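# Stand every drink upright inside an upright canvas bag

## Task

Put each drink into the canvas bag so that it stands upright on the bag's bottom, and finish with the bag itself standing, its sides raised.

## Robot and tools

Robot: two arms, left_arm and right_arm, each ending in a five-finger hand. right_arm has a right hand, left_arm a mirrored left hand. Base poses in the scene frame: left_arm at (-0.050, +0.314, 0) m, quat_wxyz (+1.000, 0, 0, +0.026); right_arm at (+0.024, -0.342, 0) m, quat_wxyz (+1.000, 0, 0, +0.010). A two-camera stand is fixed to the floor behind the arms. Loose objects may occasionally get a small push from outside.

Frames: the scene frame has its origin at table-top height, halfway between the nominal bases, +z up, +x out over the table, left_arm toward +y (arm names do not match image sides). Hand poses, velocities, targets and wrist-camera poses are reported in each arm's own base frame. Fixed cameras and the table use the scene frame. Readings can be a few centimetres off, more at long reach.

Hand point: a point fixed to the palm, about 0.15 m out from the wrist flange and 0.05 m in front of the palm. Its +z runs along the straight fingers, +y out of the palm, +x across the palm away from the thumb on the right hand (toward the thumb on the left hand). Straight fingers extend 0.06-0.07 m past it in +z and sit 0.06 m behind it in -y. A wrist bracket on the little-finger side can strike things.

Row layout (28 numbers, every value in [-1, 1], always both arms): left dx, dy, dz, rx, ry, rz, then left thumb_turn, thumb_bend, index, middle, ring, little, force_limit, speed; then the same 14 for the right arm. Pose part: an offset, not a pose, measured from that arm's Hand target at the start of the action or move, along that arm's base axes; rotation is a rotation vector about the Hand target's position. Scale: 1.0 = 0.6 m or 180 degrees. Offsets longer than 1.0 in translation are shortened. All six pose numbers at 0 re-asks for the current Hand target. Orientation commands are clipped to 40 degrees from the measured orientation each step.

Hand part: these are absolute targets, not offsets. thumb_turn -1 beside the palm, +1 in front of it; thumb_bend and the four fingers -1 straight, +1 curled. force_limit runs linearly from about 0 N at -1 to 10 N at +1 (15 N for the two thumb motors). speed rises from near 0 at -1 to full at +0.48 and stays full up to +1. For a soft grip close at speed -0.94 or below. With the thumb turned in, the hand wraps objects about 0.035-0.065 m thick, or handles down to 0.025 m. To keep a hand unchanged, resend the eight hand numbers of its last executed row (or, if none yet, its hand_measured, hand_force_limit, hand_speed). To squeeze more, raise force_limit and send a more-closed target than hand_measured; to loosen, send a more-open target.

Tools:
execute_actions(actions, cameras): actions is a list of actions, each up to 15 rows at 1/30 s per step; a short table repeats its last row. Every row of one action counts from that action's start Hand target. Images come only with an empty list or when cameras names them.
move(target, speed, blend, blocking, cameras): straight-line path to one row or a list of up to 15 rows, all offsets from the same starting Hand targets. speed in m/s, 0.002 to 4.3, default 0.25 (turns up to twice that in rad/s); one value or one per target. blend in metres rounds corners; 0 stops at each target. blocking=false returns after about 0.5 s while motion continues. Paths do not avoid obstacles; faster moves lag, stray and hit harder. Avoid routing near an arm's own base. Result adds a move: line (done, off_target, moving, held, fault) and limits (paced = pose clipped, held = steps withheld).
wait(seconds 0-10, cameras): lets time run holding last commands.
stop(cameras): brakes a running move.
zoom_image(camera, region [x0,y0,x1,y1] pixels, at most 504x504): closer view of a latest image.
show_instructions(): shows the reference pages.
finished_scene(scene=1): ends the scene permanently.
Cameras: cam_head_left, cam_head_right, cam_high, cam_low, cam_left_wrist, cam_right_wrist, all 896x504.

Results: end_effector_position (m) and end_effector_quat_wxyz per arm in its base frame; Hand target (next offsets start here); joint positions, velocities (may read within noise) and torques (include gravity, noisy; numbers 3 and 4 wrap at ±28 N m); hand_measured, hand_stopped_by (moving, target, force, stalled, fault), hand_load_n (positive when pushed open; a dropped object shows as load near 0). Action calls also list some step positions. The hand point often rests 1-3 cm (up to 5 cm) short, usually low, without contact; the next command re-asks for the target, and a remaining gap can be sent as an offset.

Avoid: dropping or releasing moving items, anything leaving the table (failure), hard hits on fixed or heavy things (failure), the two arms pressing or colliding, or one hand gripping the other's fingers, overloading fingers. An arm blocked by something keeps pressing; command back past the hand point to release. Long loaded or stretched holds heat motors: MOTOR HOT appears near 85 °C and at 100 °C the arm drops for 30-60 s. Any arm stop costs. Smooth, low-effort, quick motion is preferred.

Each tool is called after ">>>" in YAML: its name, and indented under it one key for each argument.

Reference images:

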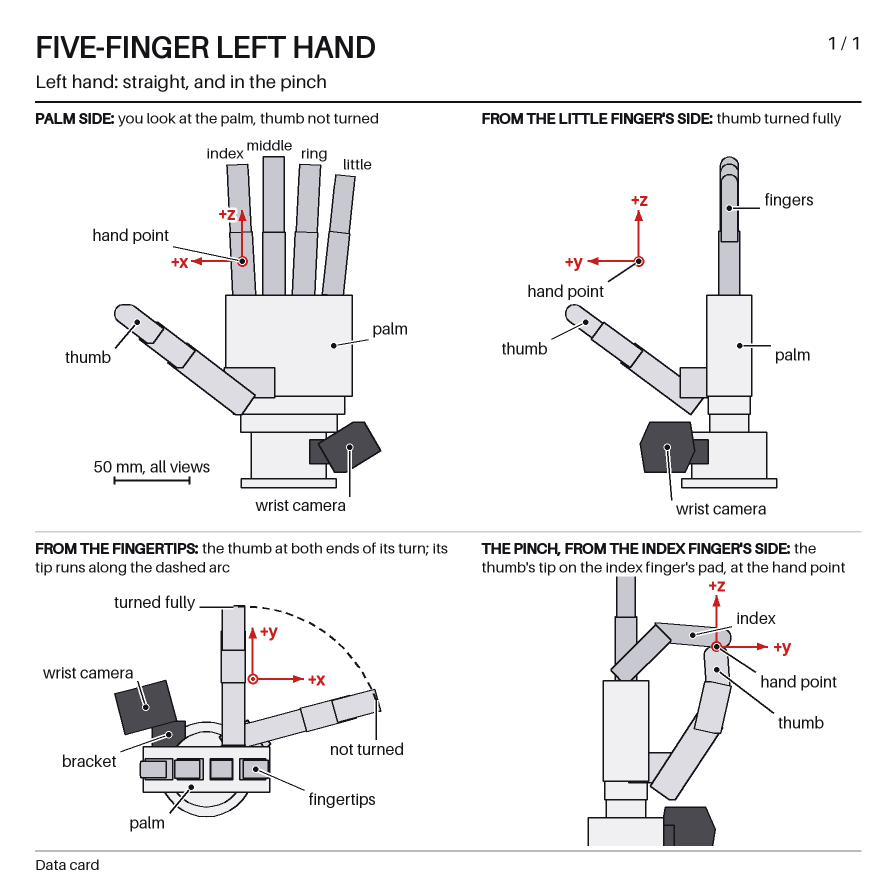

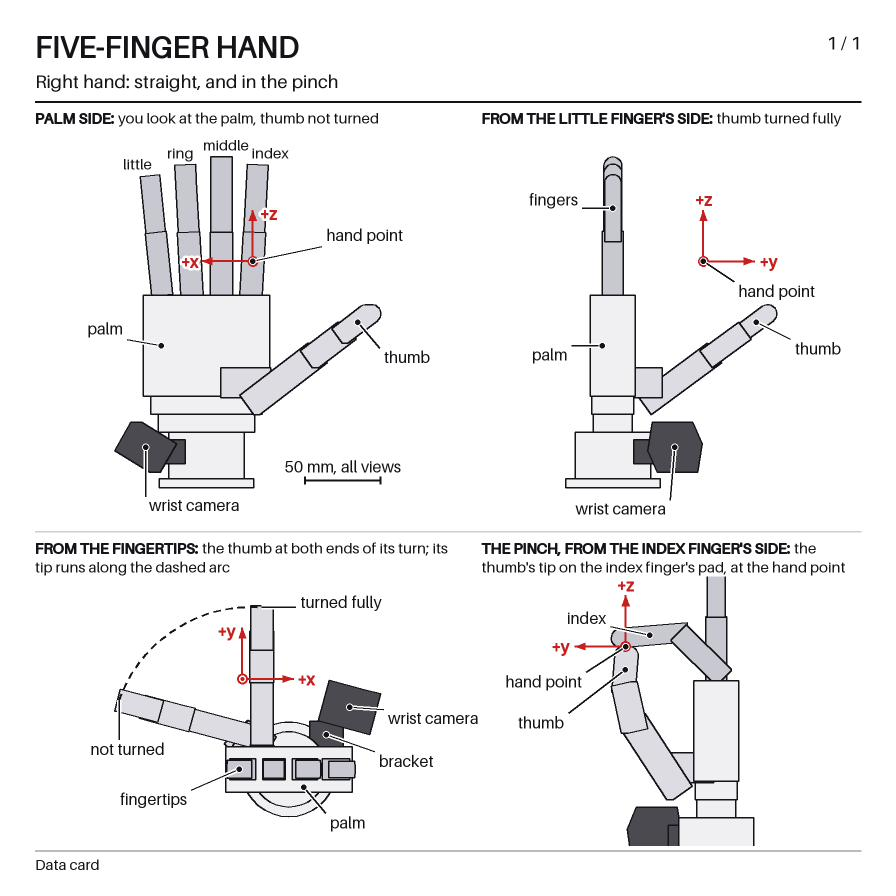

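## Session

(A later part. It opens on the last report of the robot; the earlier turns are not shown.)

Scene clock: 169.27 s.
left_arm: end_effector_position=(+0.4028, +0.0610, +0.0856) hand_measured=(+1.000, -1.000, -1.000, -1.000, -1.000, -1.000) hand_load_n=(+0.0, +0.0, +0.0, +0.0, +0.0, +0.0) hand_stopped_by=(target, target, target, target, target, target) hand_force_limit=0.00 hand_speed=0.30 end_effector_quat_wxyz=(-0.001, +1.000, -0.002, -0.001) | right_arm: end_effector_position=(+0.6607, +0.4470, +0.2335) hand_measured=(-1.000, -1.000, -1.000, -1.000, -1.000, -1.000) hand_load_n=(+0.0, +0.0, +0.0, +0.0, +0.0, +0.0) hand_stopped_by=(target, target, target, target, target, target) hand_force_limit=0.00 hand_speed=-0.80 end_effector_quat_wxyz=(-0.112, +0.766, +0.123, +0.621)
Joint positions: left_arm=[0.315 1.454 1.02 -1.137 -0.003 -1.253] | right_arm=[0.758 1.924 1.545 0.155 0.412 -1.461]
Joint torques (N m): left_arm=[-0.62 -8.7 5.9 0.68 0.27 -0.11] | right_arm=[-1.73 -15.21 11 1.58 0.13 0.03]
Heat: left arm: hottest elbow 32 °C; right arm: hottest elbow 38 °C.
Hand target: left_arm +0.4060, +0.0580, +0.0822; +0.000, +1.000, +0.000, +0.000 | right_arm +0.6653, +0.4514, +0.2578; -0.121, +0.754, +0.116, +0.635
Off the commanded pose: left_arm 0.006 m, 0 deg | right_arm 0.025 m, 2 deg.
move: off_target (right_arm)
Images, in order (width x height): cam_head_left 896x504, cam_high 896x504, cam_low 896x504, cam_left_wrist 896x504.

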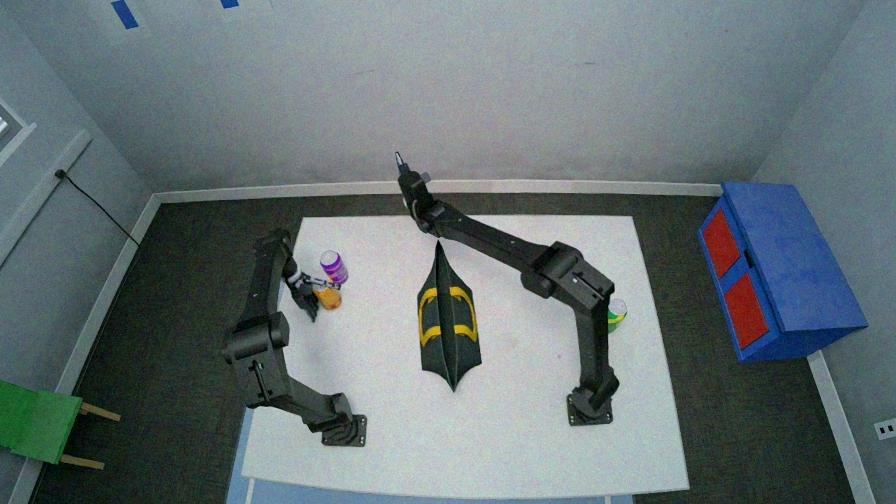

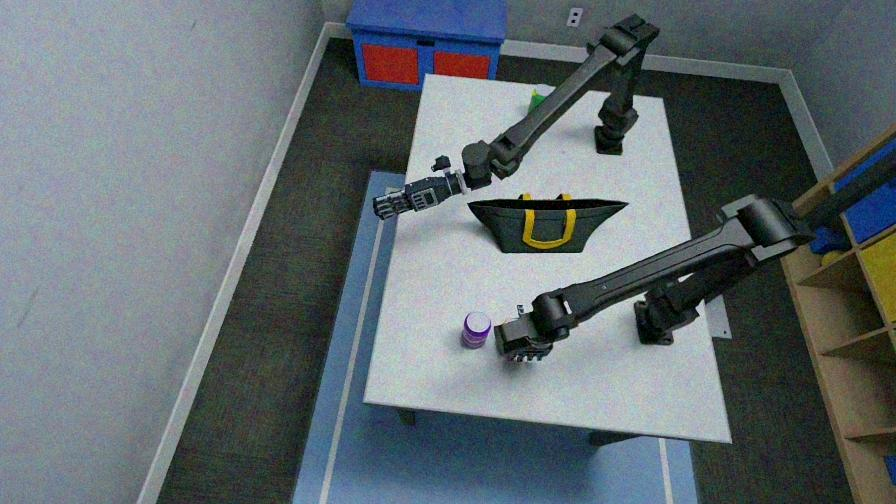

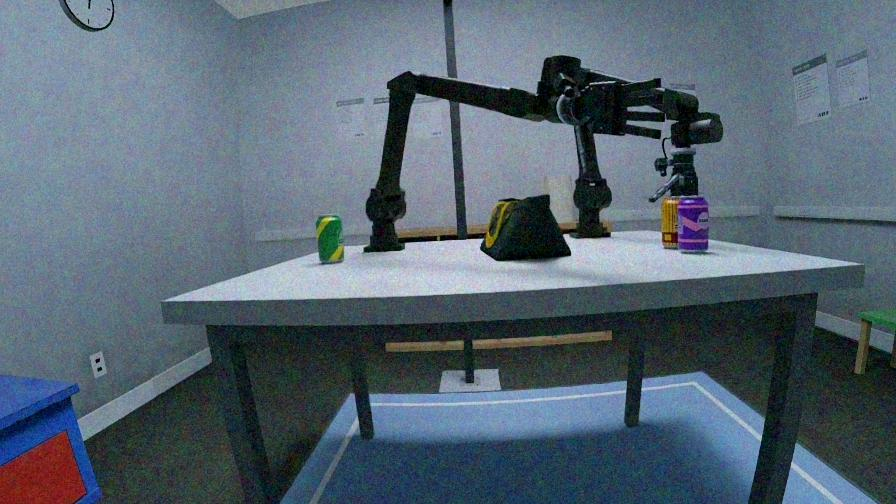

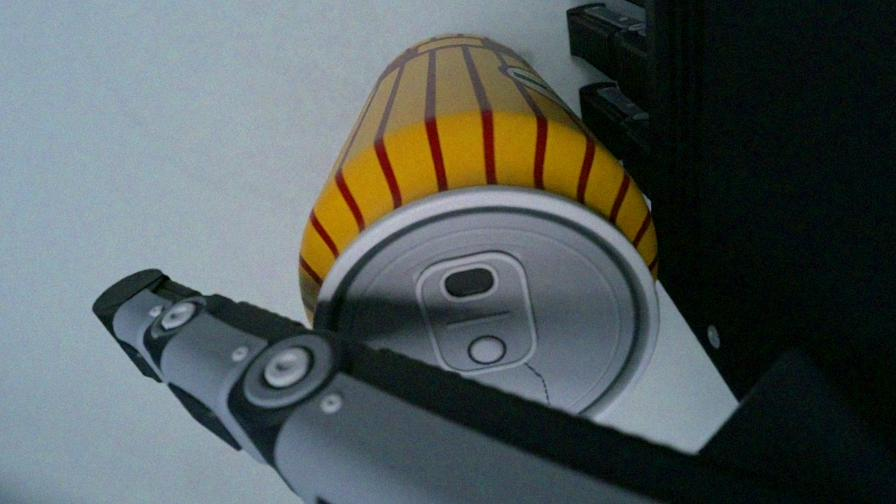

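>>> move:
  target:
    - [0.0,0,-0.02,0,0,0,1,-1,-1,-1,-1,-1,0,0.3,0,0,0,0,0,0,-1,-1,-1,-1,-1,-1,0,-0.8]
    - [0.0,-0.018,-0.024,0,0,0,1,-1,-1,-1,-1,-1,0,0.3,0,0,0,0,0,0,-1,-1,-1,-1,-1,-1,0,-0.8]
  speed: 0.04
  cameras: ["cam_head_left","cam_low","cam_left_wrist"]

>>> zoom_image:
  camera: "cam_low"
  region: [600, 100, 760, 280]

Scene clock: 180.10 s.
left_arm: end_effector_position=(+0.4082, +0.0534, +0.0769) hand_measured=(+1.000, -1.000, -1.000, -1.000, -1.000, -1.000) hand_load_n=(-1.0, +0.5, +0.0, +0.0, +0.0, +0.0) hand_stopped_by=(target, target, target, target, target, target) hand_force_limit=0.00 hand_speed=0.30 end_effector_quat_wxyz=(-0.002, +1.000, -0.001, +0.006) | right_arm: end_effector_position=(+0.6607, +0.4470, +0.2335) hand_measured=(-1.000, -1.000, -1.000, -1.000, -1.000, -1.000) hand_load_n=(+0.0, +0.0, +0.0, +0.0, +0.0, +0.5) hand_stopped_by=(target, target, target, target, target, target) hand_force_limit=0.00 hand_speed=-0.80 end_effector_quat_wxyz=(-0.112, +0.766, +0.123, +0.621)
Joint positions: left_arm=[0.293 1.462 1.003 -1.098 0 -1.275] | right_arm=[0.758 1.924 1.545 0.155 0.412 -1.461]
Joint torques (N m): left_arm=[-1.61 -8.29 5.08 0.91 0.12 -0.14] | right_arm=[-0.56 -15.44 10.96 1.73 0.16 0.03]
Heat: left arm: hottest elbow 32 °C; right arm: hottest elbow 38 °C.
Hand target: left_arm +0.4060, +0.0473, +0.0678; +0.000, +1.000, +0.000, +0.000 | right_arm +0.6653, +0.4514, +0.2578; -0.121, +0.754, +0.116, +0.635
Off the commanded pose: left_arm 0.011 m, 1 deg | right_arm 0.025 m, 2 deg.
move: off_target (left_arm, right_arm)
Images, in order (width x height): cam_head_left 896x504, cam_low 896x504, cam_left_wrist 896x504.

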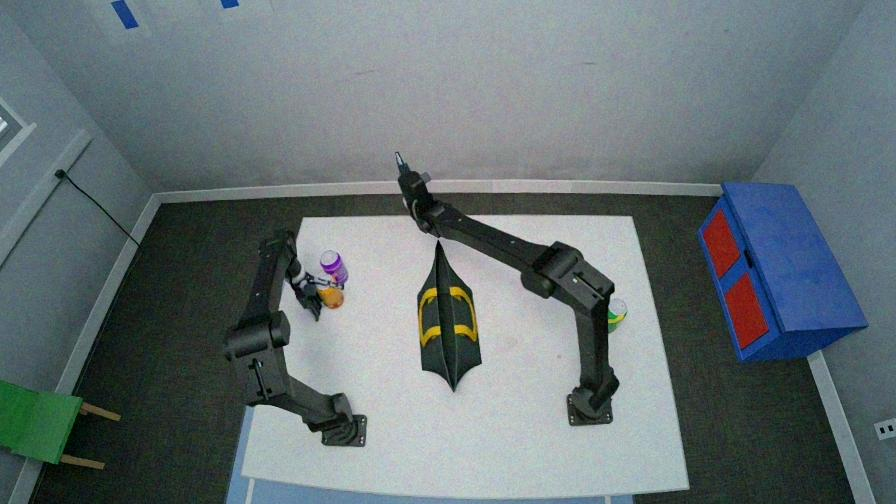

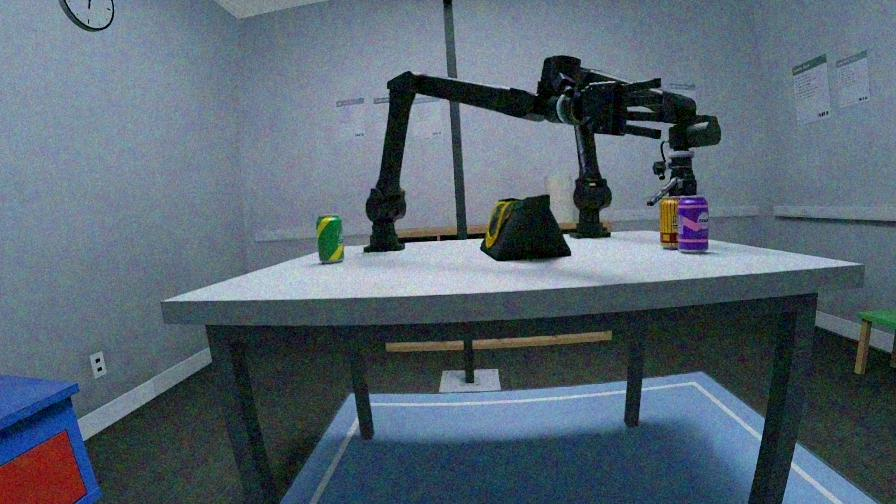

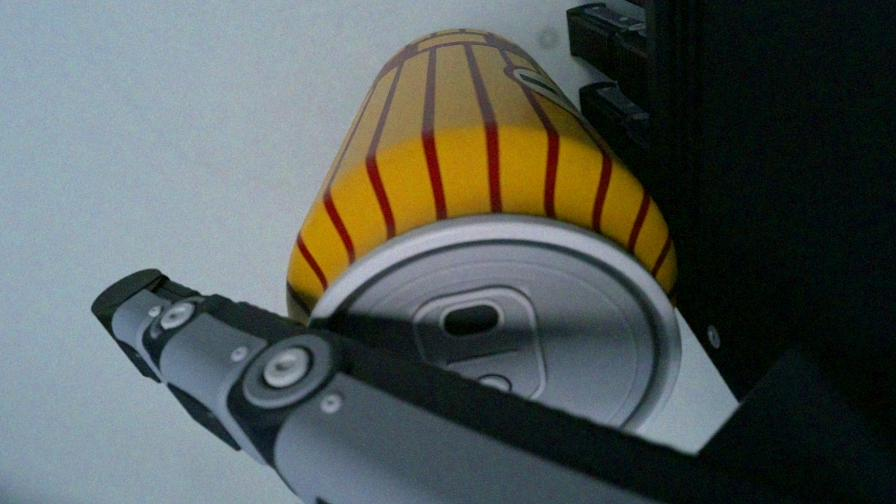

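Scaled by 2.800 from the camera's 896x504 image, which has a finer 1280x720 frame.

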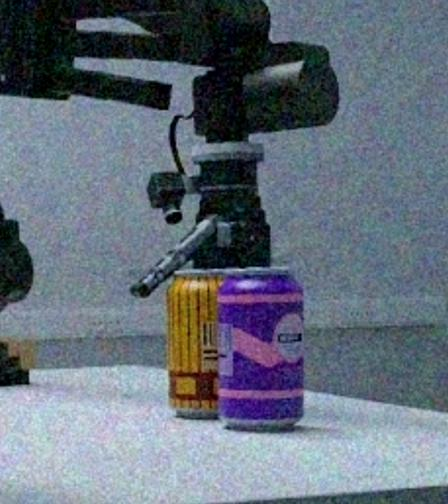

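>>> move:
  target:
    - [0.0,0,0.018,0,0,0,1,-1,-1,-1,-1,-1,-0.1,-0.7,0,0,0,0,0,0,-1,-1,-1,-1,-1,-1,0,-0.8]
    - [0.0,0,0.018,0,0,0,1,0.3,-1,-1,-1,-1,-0.1,-0.7,0,0,0,0,0,0,-1,-1,-1,-1,-1,-1,0,-0.8]
  speed: 0.04
  cameras: ["cam_head_left","cam_low","cam_left_wrist"]

>>> zoom_image:
  camera: "cam_low"
  region: [600, 100, 760, 280]

Scene clock: 192.70 s.
left_arm: end_effector_position=(+0.4066, +0.0527, +0.0785) hand_measured=(+1.000, -0.906, -1.000, -1.000, -1.000, -1.000) hand_load_n=(-1.5, +7.0, +0.0, +0.0, +0.0, +0.0) hand_stopped_by=(target, force, target, target, target, target) hand_force_limit=-0.10 hand_speed=-0.70 end_effector_quat_wxyz=(-0.001, +1.000, +0.002, +0.004) | right_arm: end_effector_position=(+0.6607, +0.4470, +0.2335) hand_measured=(-1.000, -1.000, -1.000, -1.000, -1.000, -1.000) hand_load_n=(+0.0, +0.0, +0.0, +0.0, +0.0, +0.0) hand_stopped_by=(target, target, target, target, target, target) hand_force_limit=0.00 hand_speed=-0.80 end_effector_quat_wxyz=(-0.112, +0.766, +0.123, +0.621)
Joint positions: left_arm=[0.293 1.458 1.003 -1.107 0 -1.281] | right_arm=[0.758 1.924 1.545 0.155 0.412 -1.461]
Joint torques (N m): left_arm=[-0.21 -9.17 6.13 -0.13 0.07 -0.08] | right_arm=[-1.26 -15.33 11.15 1.61 0.16 0.03]
Heat: left arm: hottest elbow 31 °C; right arm: hottest elbow 38 °C.
Hand target: left_arm +0.4060, +0.0473, +0.0787; +0.000, +1.000, +0.000, +0.000 | right_arm +0.6653, +0.4514, +0.2578; -0.121, +0.754, +0.116, +0.635
Off the commanded pose: left_arm 0.005 m, 1 deg | right_arm 0.025 m, 2 deg.
move: off_target (right_arm)
Images, in order (width x height): cam_head_left 896x504, cam_low 896x504, cam_left_wrist 896x504.

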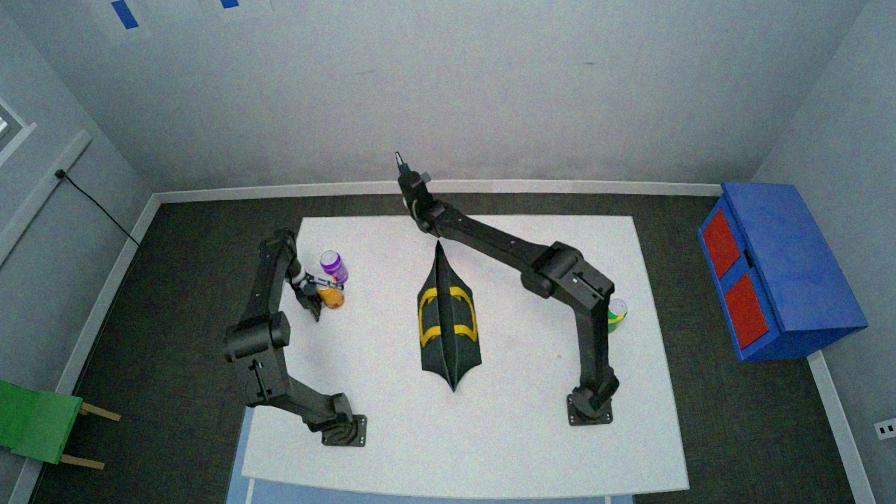

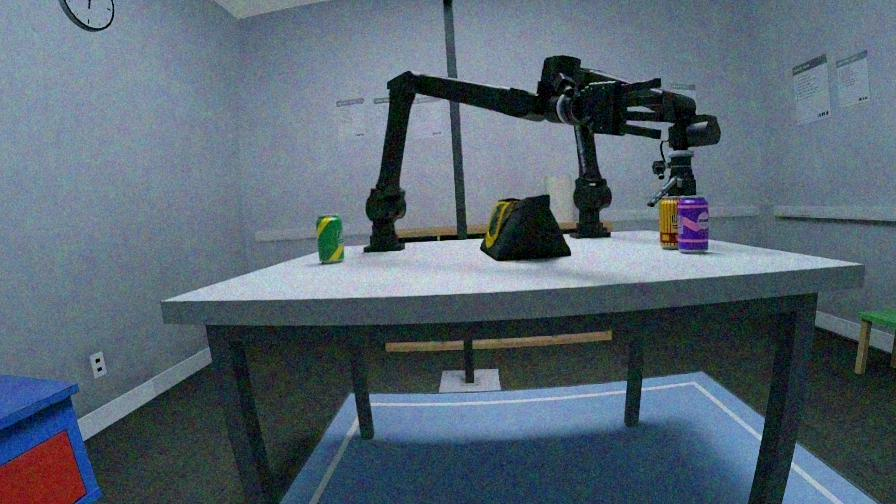

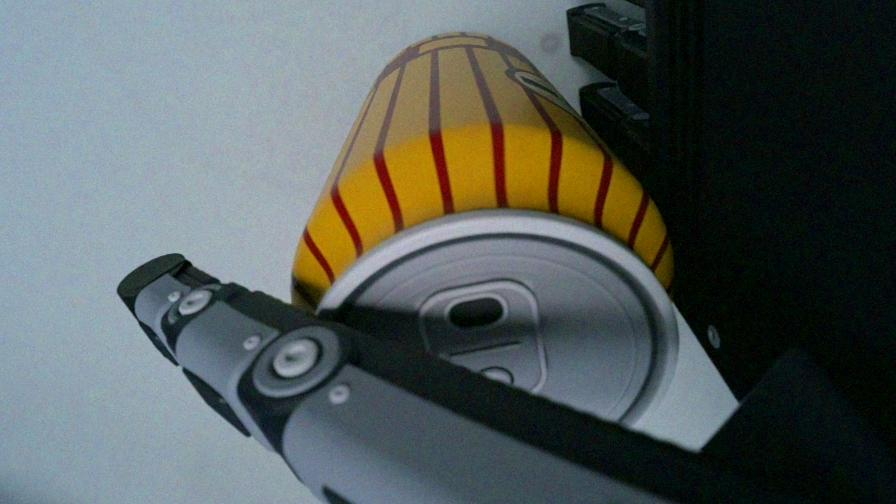

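Scaled by 2.800 from the camera's 896x504 image, which has a finer 1280x720 frame.

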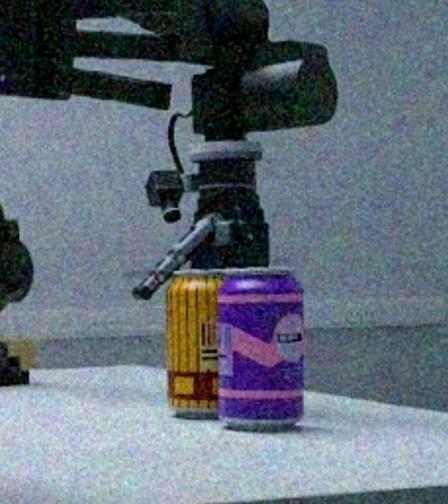

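>>> move:
  target:
    - [0.0,0.003,0.0,0,0,0,1,-1,-1,-1,-1,-1,-0.1,0.0,0,0,0,0,0,0,-1,-1,-1,-1,-1,-1,0,-0.8]
    - [0.0,0.012,0.01,0,0,0,1,-1,-1,-1,-1,-1,-0.1,0.0,0,0,0,0,0,0,-1,-1,-1,-1,-1,-1,0,-0.8]
    - [0.0,0.012,0.26,0,0,0,1,-1,-1,-1,-1,-1,-0.1,0.0,0,0,0,0,0,0,-1,-1,-1,-1,-1,-1,0,-0.8]
  speed: [0.04,0.04,0.12]
  cameras: ["cam_head_left","cam_head_right","cam_low","cam_left_wrist"]

Scene clock: 222.20 s.
left_arm: end_effector_position=(+0.3957, +0.0493, +0.2147) hand_measured=(+1.000, -1.000, -1.000, -1.000, -1.000, -1.000) hand_load_n=(+0.0, +0.0, +0.0, +0.0, +0.0, +0.0) hand_stopped_by=(target, target, target, target, target, target) hand_force_limit=-0.10 hand_speed=0.00 end_effector_quat_wxyz=(+0.006, +1.000, +0.001, -0.021) | right_arm: end_effector_position=(+0.6607, +0.4470, +0.2335) hand_measured=(-1.000, -1.000, -1.000, -1.000, -1.000, -1.000) hand_load_n=(+0.0, +0.0, +0.0, +0.0, +0.0, +0.0) hand_stopped_by=(target, target, target, target, target, target) hand_force_limit=0.00 hand_speed=-0.80 end_effector_quat_wxyz=(-0.112, +0.766, +0.123, +0.621)
Joint positions: left_arm=[0.292 1.367 1.284 -1.53 0 -1.281] | right_arm=[0.758 1.924 1.545 0.155 0.412 -1.461]
Joint torques (N m): left_arm=[0.73 -8.76 10.11 -0.09 0.12 0.08] | right_arm=[-1.44 -14.86 11.07 1.63 0.16 0.01]
Heat: left arm: hottest elbow 31 °C; right arm: hottest elbow 38 °C.
Hand target: left_arm +0.4060, +0.0545, +0.2345; +0.000, +1.000, +0.000, +0.000 | right_arm +0.6653, +0.4514, +0.2578; -0.121, +0.754, +0.116, +0.635
Off the commanded pose: left_arm 0.023 m, 2 deg | right_arm 0.025 m, 2 deg.
move: off_target (left_arm, right_arm)
Images, in order (width x height): cam_head_left 896x504, cam_head_right 896x504, cam_low 896x504, cam_left_wrist 896x504.

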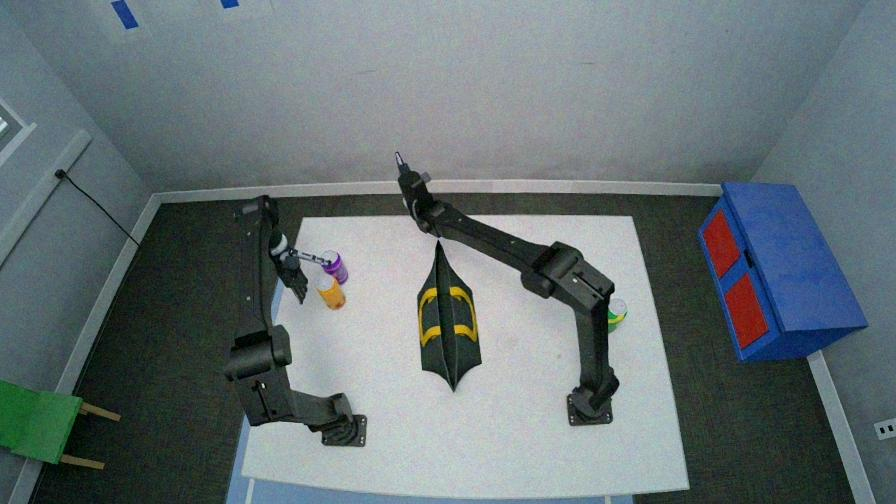

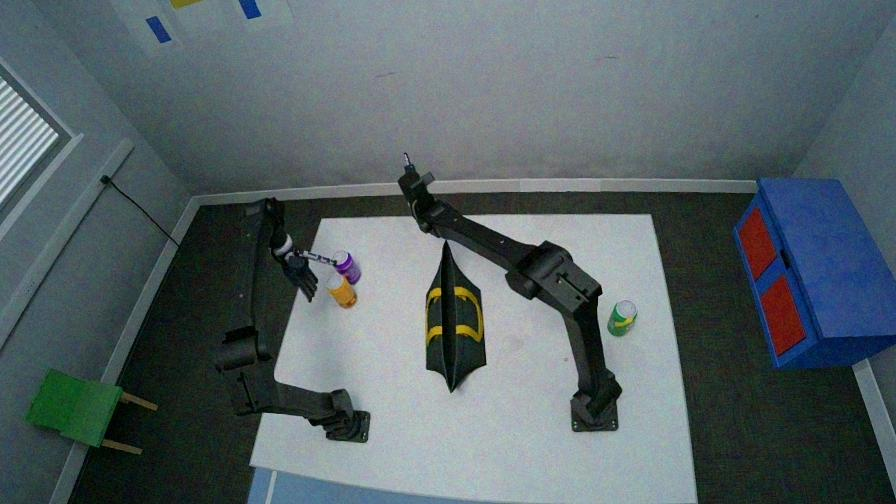

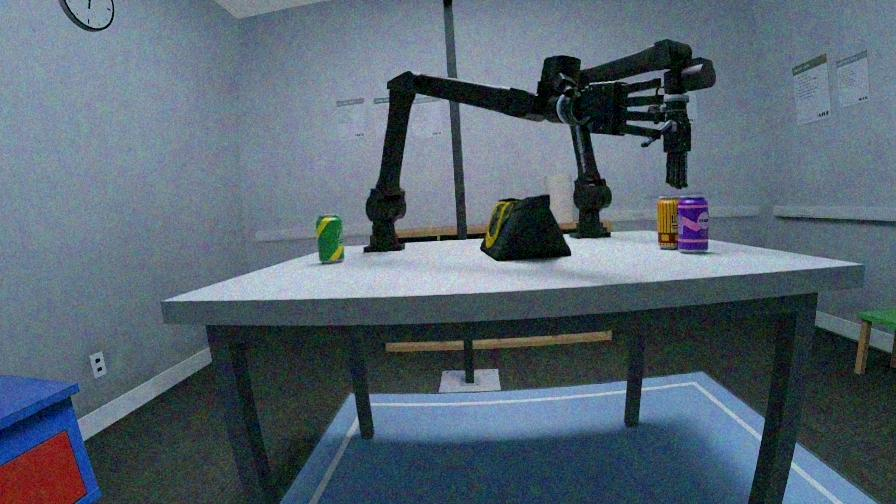

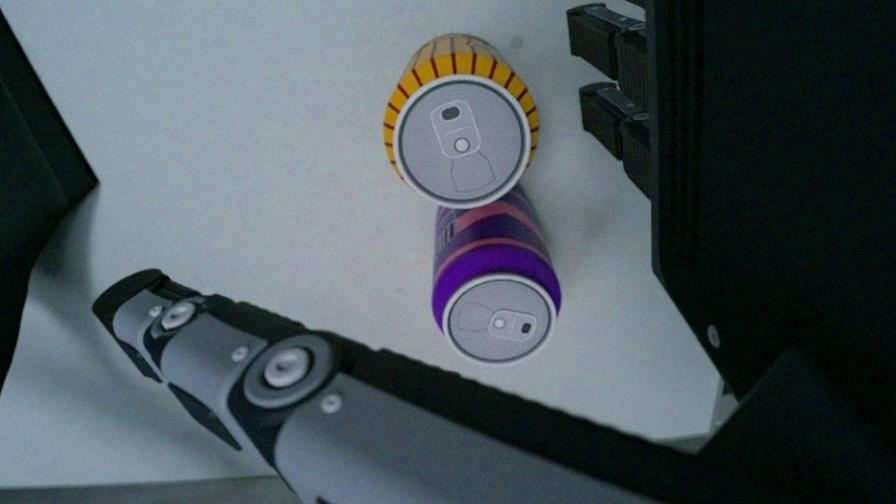

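>>> move:
  target: [0.09,0.008,-0.03,0.114,-0.297,-0.7175,1,-1,-0.7,-0.7,-1,-1,-0.1,0.0,-0.509,-0.752,0.10,0.475,0.153,-0.415,-1,-1,-1,-1,-1,-1,0,-0.8]
  speed: 0.3
  cameras: ["all"]

Scene clock: 257.50 s.
left_arm: end_effector_position=(+0.4460, +0.0499, +0.2014) hand_measured=(+1.000, -1.000, -0.700, -0.700, -1.000, -1.000) hand_load_n=(+0.0, +0.0, +0.0, +0.0, +0.0, +0.0) hand_stopped_by=(target, target, target, target, target, target) hand_force_limit=-0.10 hand_speed=0.00 end_effector_quat_wxyz=(+0.120, -0.340, +0.862, -0.357) | right_arm: end_effector_position=(+0.3585, +0.0046, +0.3051) hand_measured=(-1.000, -1.000, -1.000, -1.000, -1.000, -1.000) hand_load_n=(+0.0, +0.0, +0.0, +0.0, +0.0, +0.0) hand_stopped_by=(target, target, target, target, target, target) hand_force_limit=0.00 hand_speed=-0.80 end_effector_quat_wxyz=(+0.203, -0.523, +0.765, -0.315)
Joint positions: left_arm=[0.336 1.428 1.261 -1.071 0.71 1.031] | right_arm=[0.052 0.901 1.095 -1.048 0.308 0.307]
Joint torques (N m): left_arm=[0.67 -8.94 10.47 0.72 0.8 0.22] | right_arm=[-2.84 -2.08 10.69 0.83 0.11 0.2]
Heat: left arm: hottest elbow 35 °C; right arm: hottest elbow 39 °C.
Hand target: left_arm +0.4600, +0.0593, +0.2166; +0.138, -0.332, +0.862, -0.357 | right_arm +0.3599, +0.0001, +0.3176; +0.211, -0.510, +0.770, -0.319
Off the commanded pose: left_arm 0.023 m, 2 deg | right_arm 0.013 m, 2 deg.
move: off_target (left_arm, right_arm)

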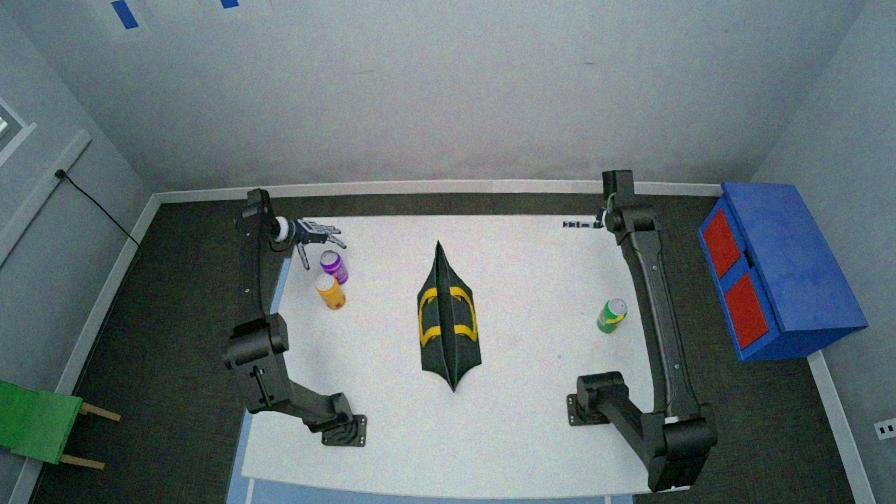

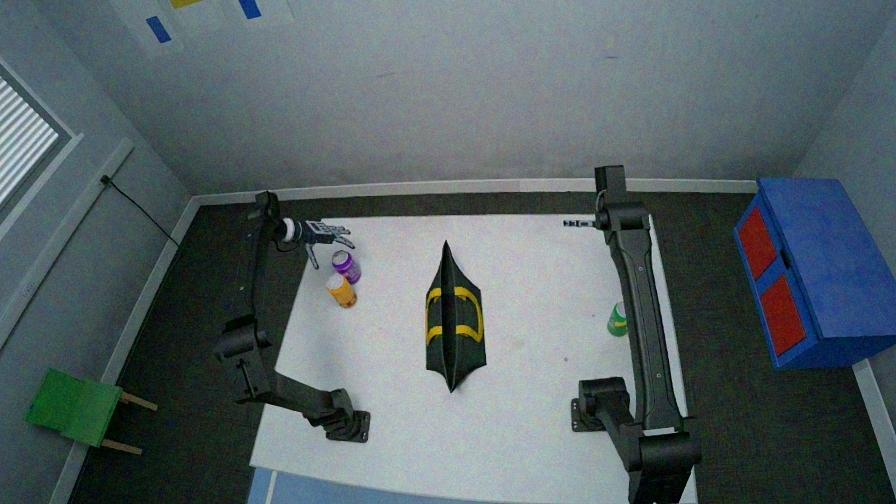

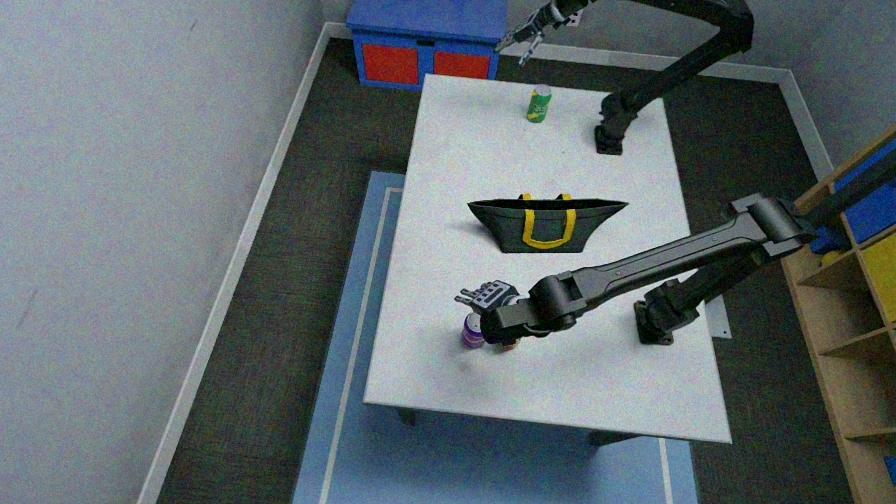

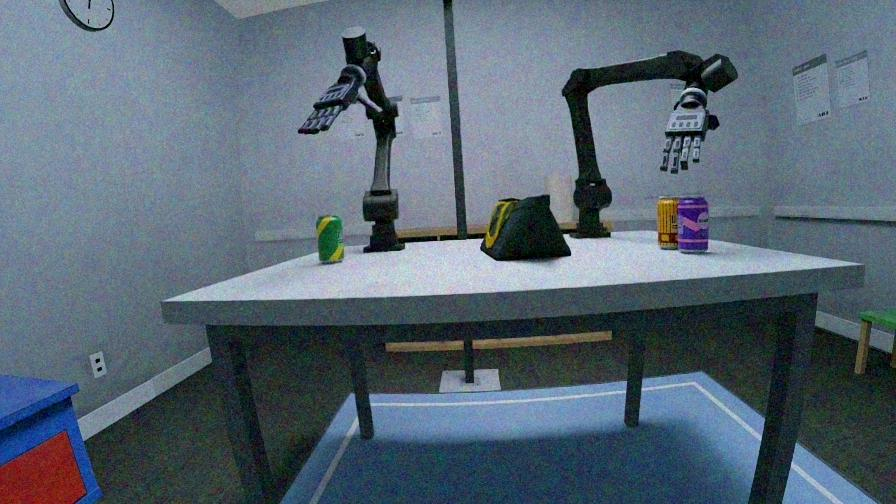

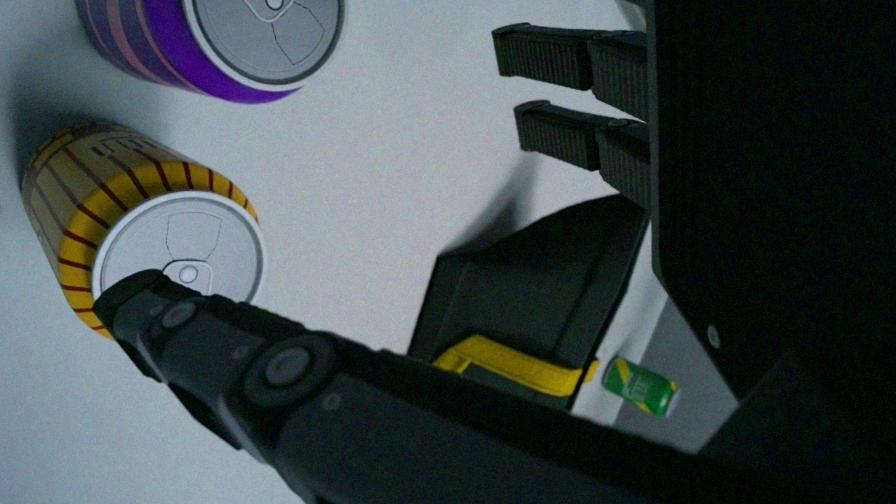

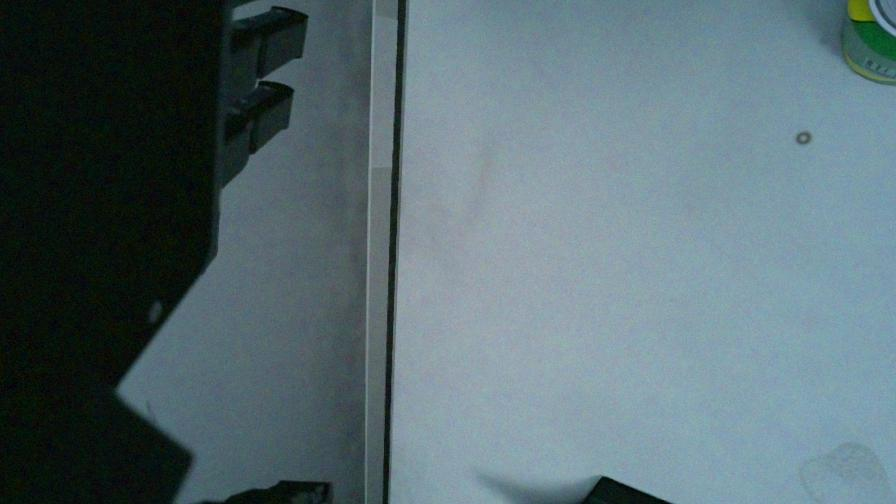

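>>> zoom_image:
  camera: "cam_head_left"
  region: [260, 200, 370, 320]

>>> zoom_image:
  camera: "cam_high"
  region: [440, 270, 600, 390]

Scaled by 4.200 from the camera's 896x504 image, which has a finer 1280x720 frame.

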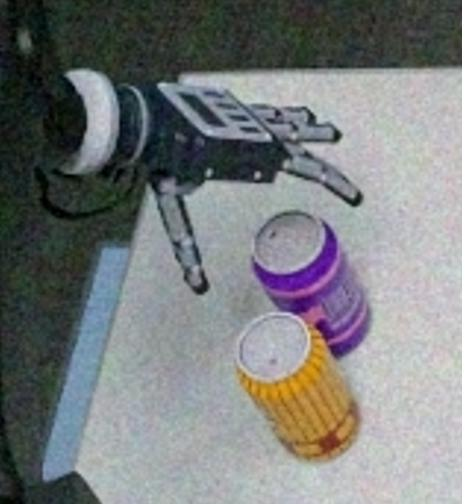

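Scaled by 3.150 from the camera's 896x504 image, which has a finer 1280x720 frame.

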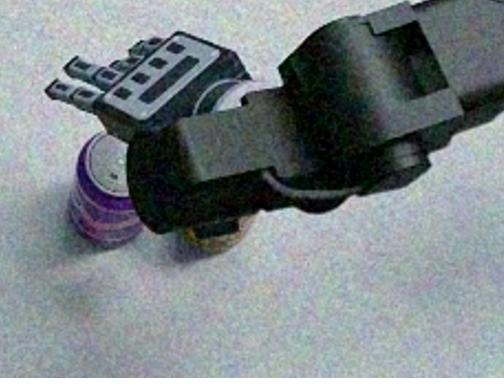

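>>> move:
  target: [0.017,0.010,-0.10,0,0,0,1,-1,-0.7,-0.7,-1,-1,-0.1,0.0,0,0,0,0,0,0,-1,-1,-1,-1,-1,-1,0,-0.8]
  speed: 0.15
  cameras: ["cam_head_left","cam_head_right","cam_low","cam_left_wrist"]

>>> zoom_image:
  camera: "cam_head_left"
  region: [260, 200, 370, 320]

>>> zoom_image:
  camera: "cam_head_left"
  region: [560, 250, 680, 370]

>>> zoom_image:
  camera: "cam_low"
  region: [600, 100, 760, 280]

Scene clock: 277.40 s.
left_arm: end_effector_position=(+0.4658, +0.0593, +0.1558) hand_measured=(+1.000, -1.000, -0.700, -0.700, -1.000, -1.000) hand_load_n=(+0.0, +0.0, +0.0, +0.0, +0.0, +0.0) hand_stopped_by=(target, target, target, target, target, target) hand_force_limit=-0.10 hand_speed=0.00 end_effector_quat_wxyz=(+0.127, -0.336, +0.862, -0.357) | right_arm: end_effector_position=(+0.3585, +0.0046, +0.3051) hand_measured=(-1.000, -1.000, -1.000, -1.000, -1.000, -1.000) hand_load_n=(+0.0, +0.0, -0.5, +0.0, +0.0, +0.0) hand_stopped_by=(target, target, target, target, target, target) hand_force_limit=0.00 hand_speed=-0.80 end_effector_quat_wxyz=(+0.203, -0.523, +0.765, -0.315)
Joint positions: left_arm=[0.341 1.502 1.216 -0.941 0.712 1.039] | right_arm=[0.052 0.901 1.095 -1.048 0.308 0.307]
Joint torques (N m): left_arm=[-0.15 -10.64 7.23 1.72 0.79 0.15] | right_arm=[-2.37 -2.49 10.85 0.79 0.16 0.19]
Heat: left arm: hottest elbow 37 °C; right arm: hottest elbow 41 °C.
Hand target: left_arm +0.4703, +0.0654, +0.1567; +0.138, -0.332, +0.862, -0.357 | right_arm +0.3599, +0.0001, +0.3176; +0.211, -0.510, +0.770, -0.319
Off the commanded pose: left_arm 0.007 m, 1 deg | right_arm 0.013 m, 2 deg.
move: off_target (right_arm)
Images, in order (width x height): cam_head_left 896x504, cam_head_right 896x504, cam_low 896x504, cam_left_wrist 896x504.

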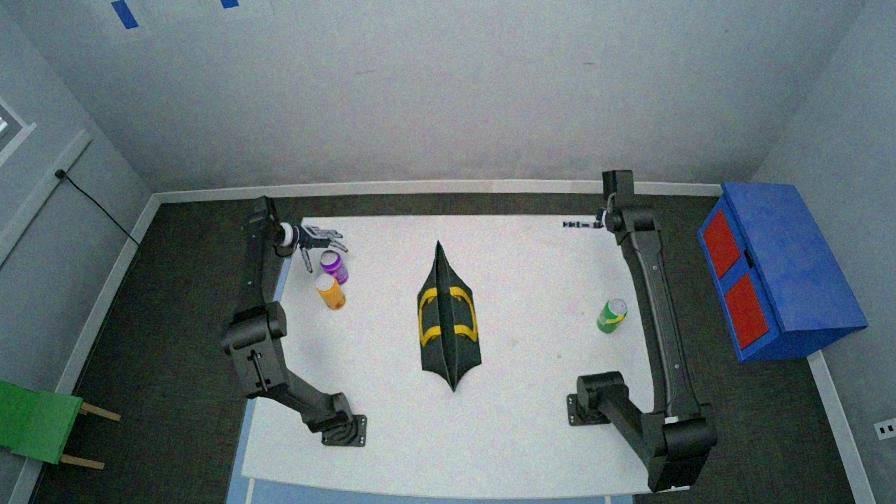

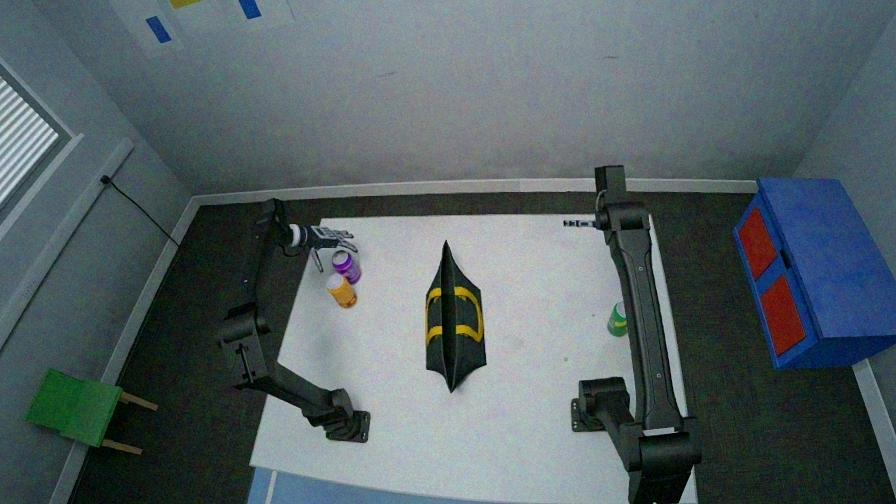

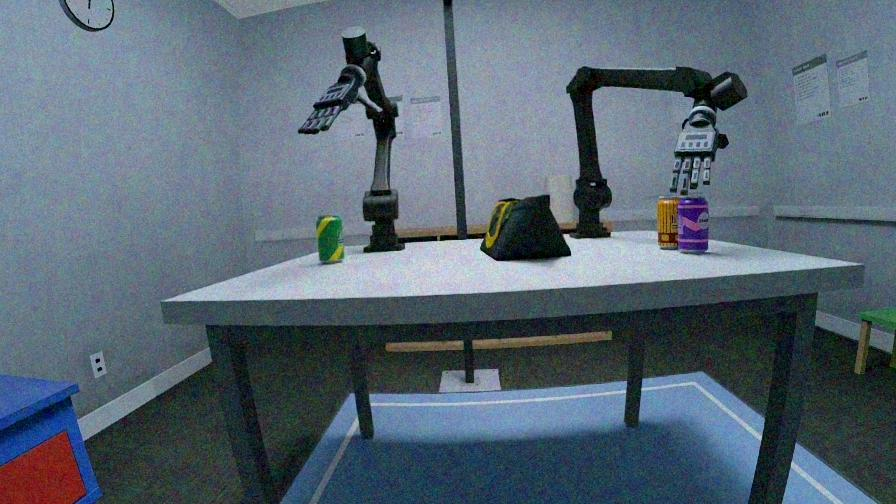

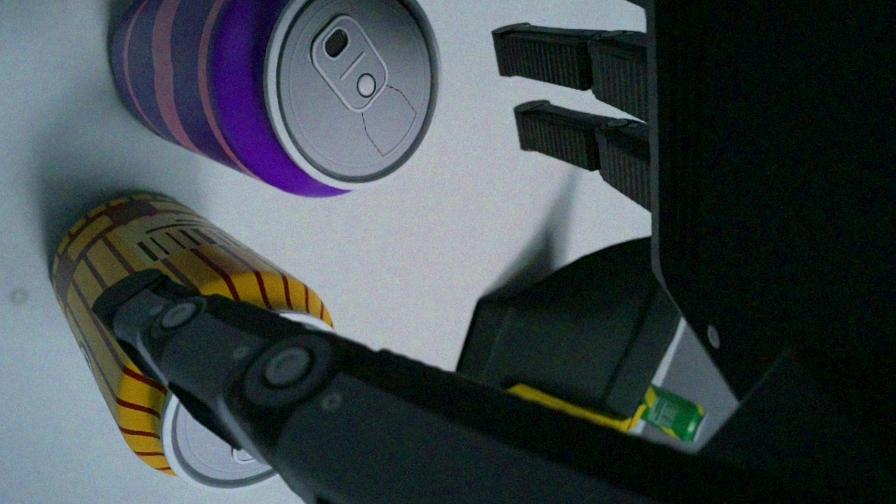

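Scaled by 4.200 from the camera's 896x504 image, which has a finer 1280x720 frame.

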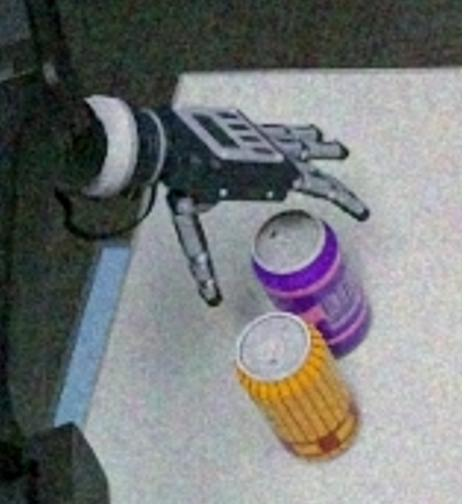

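Scaled by 4.200 from the camera's 896x504 image, which has a finer 1280x720 frame.

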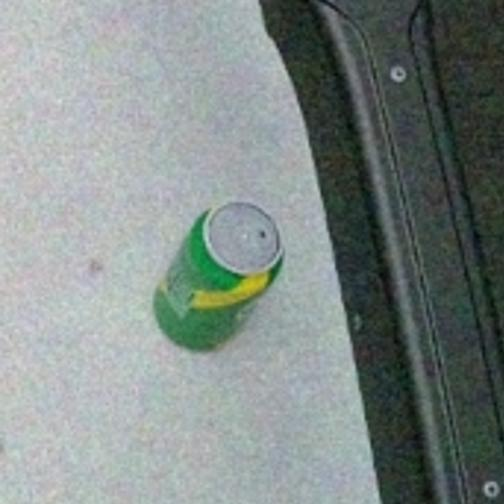

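Scaled by 2.800 from the camera's 896x504 image, which has a finer 1280x720 frame.

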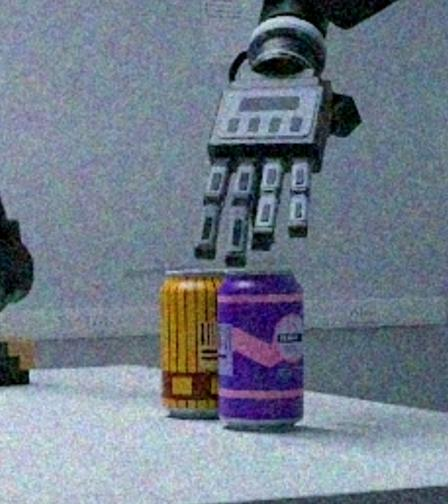

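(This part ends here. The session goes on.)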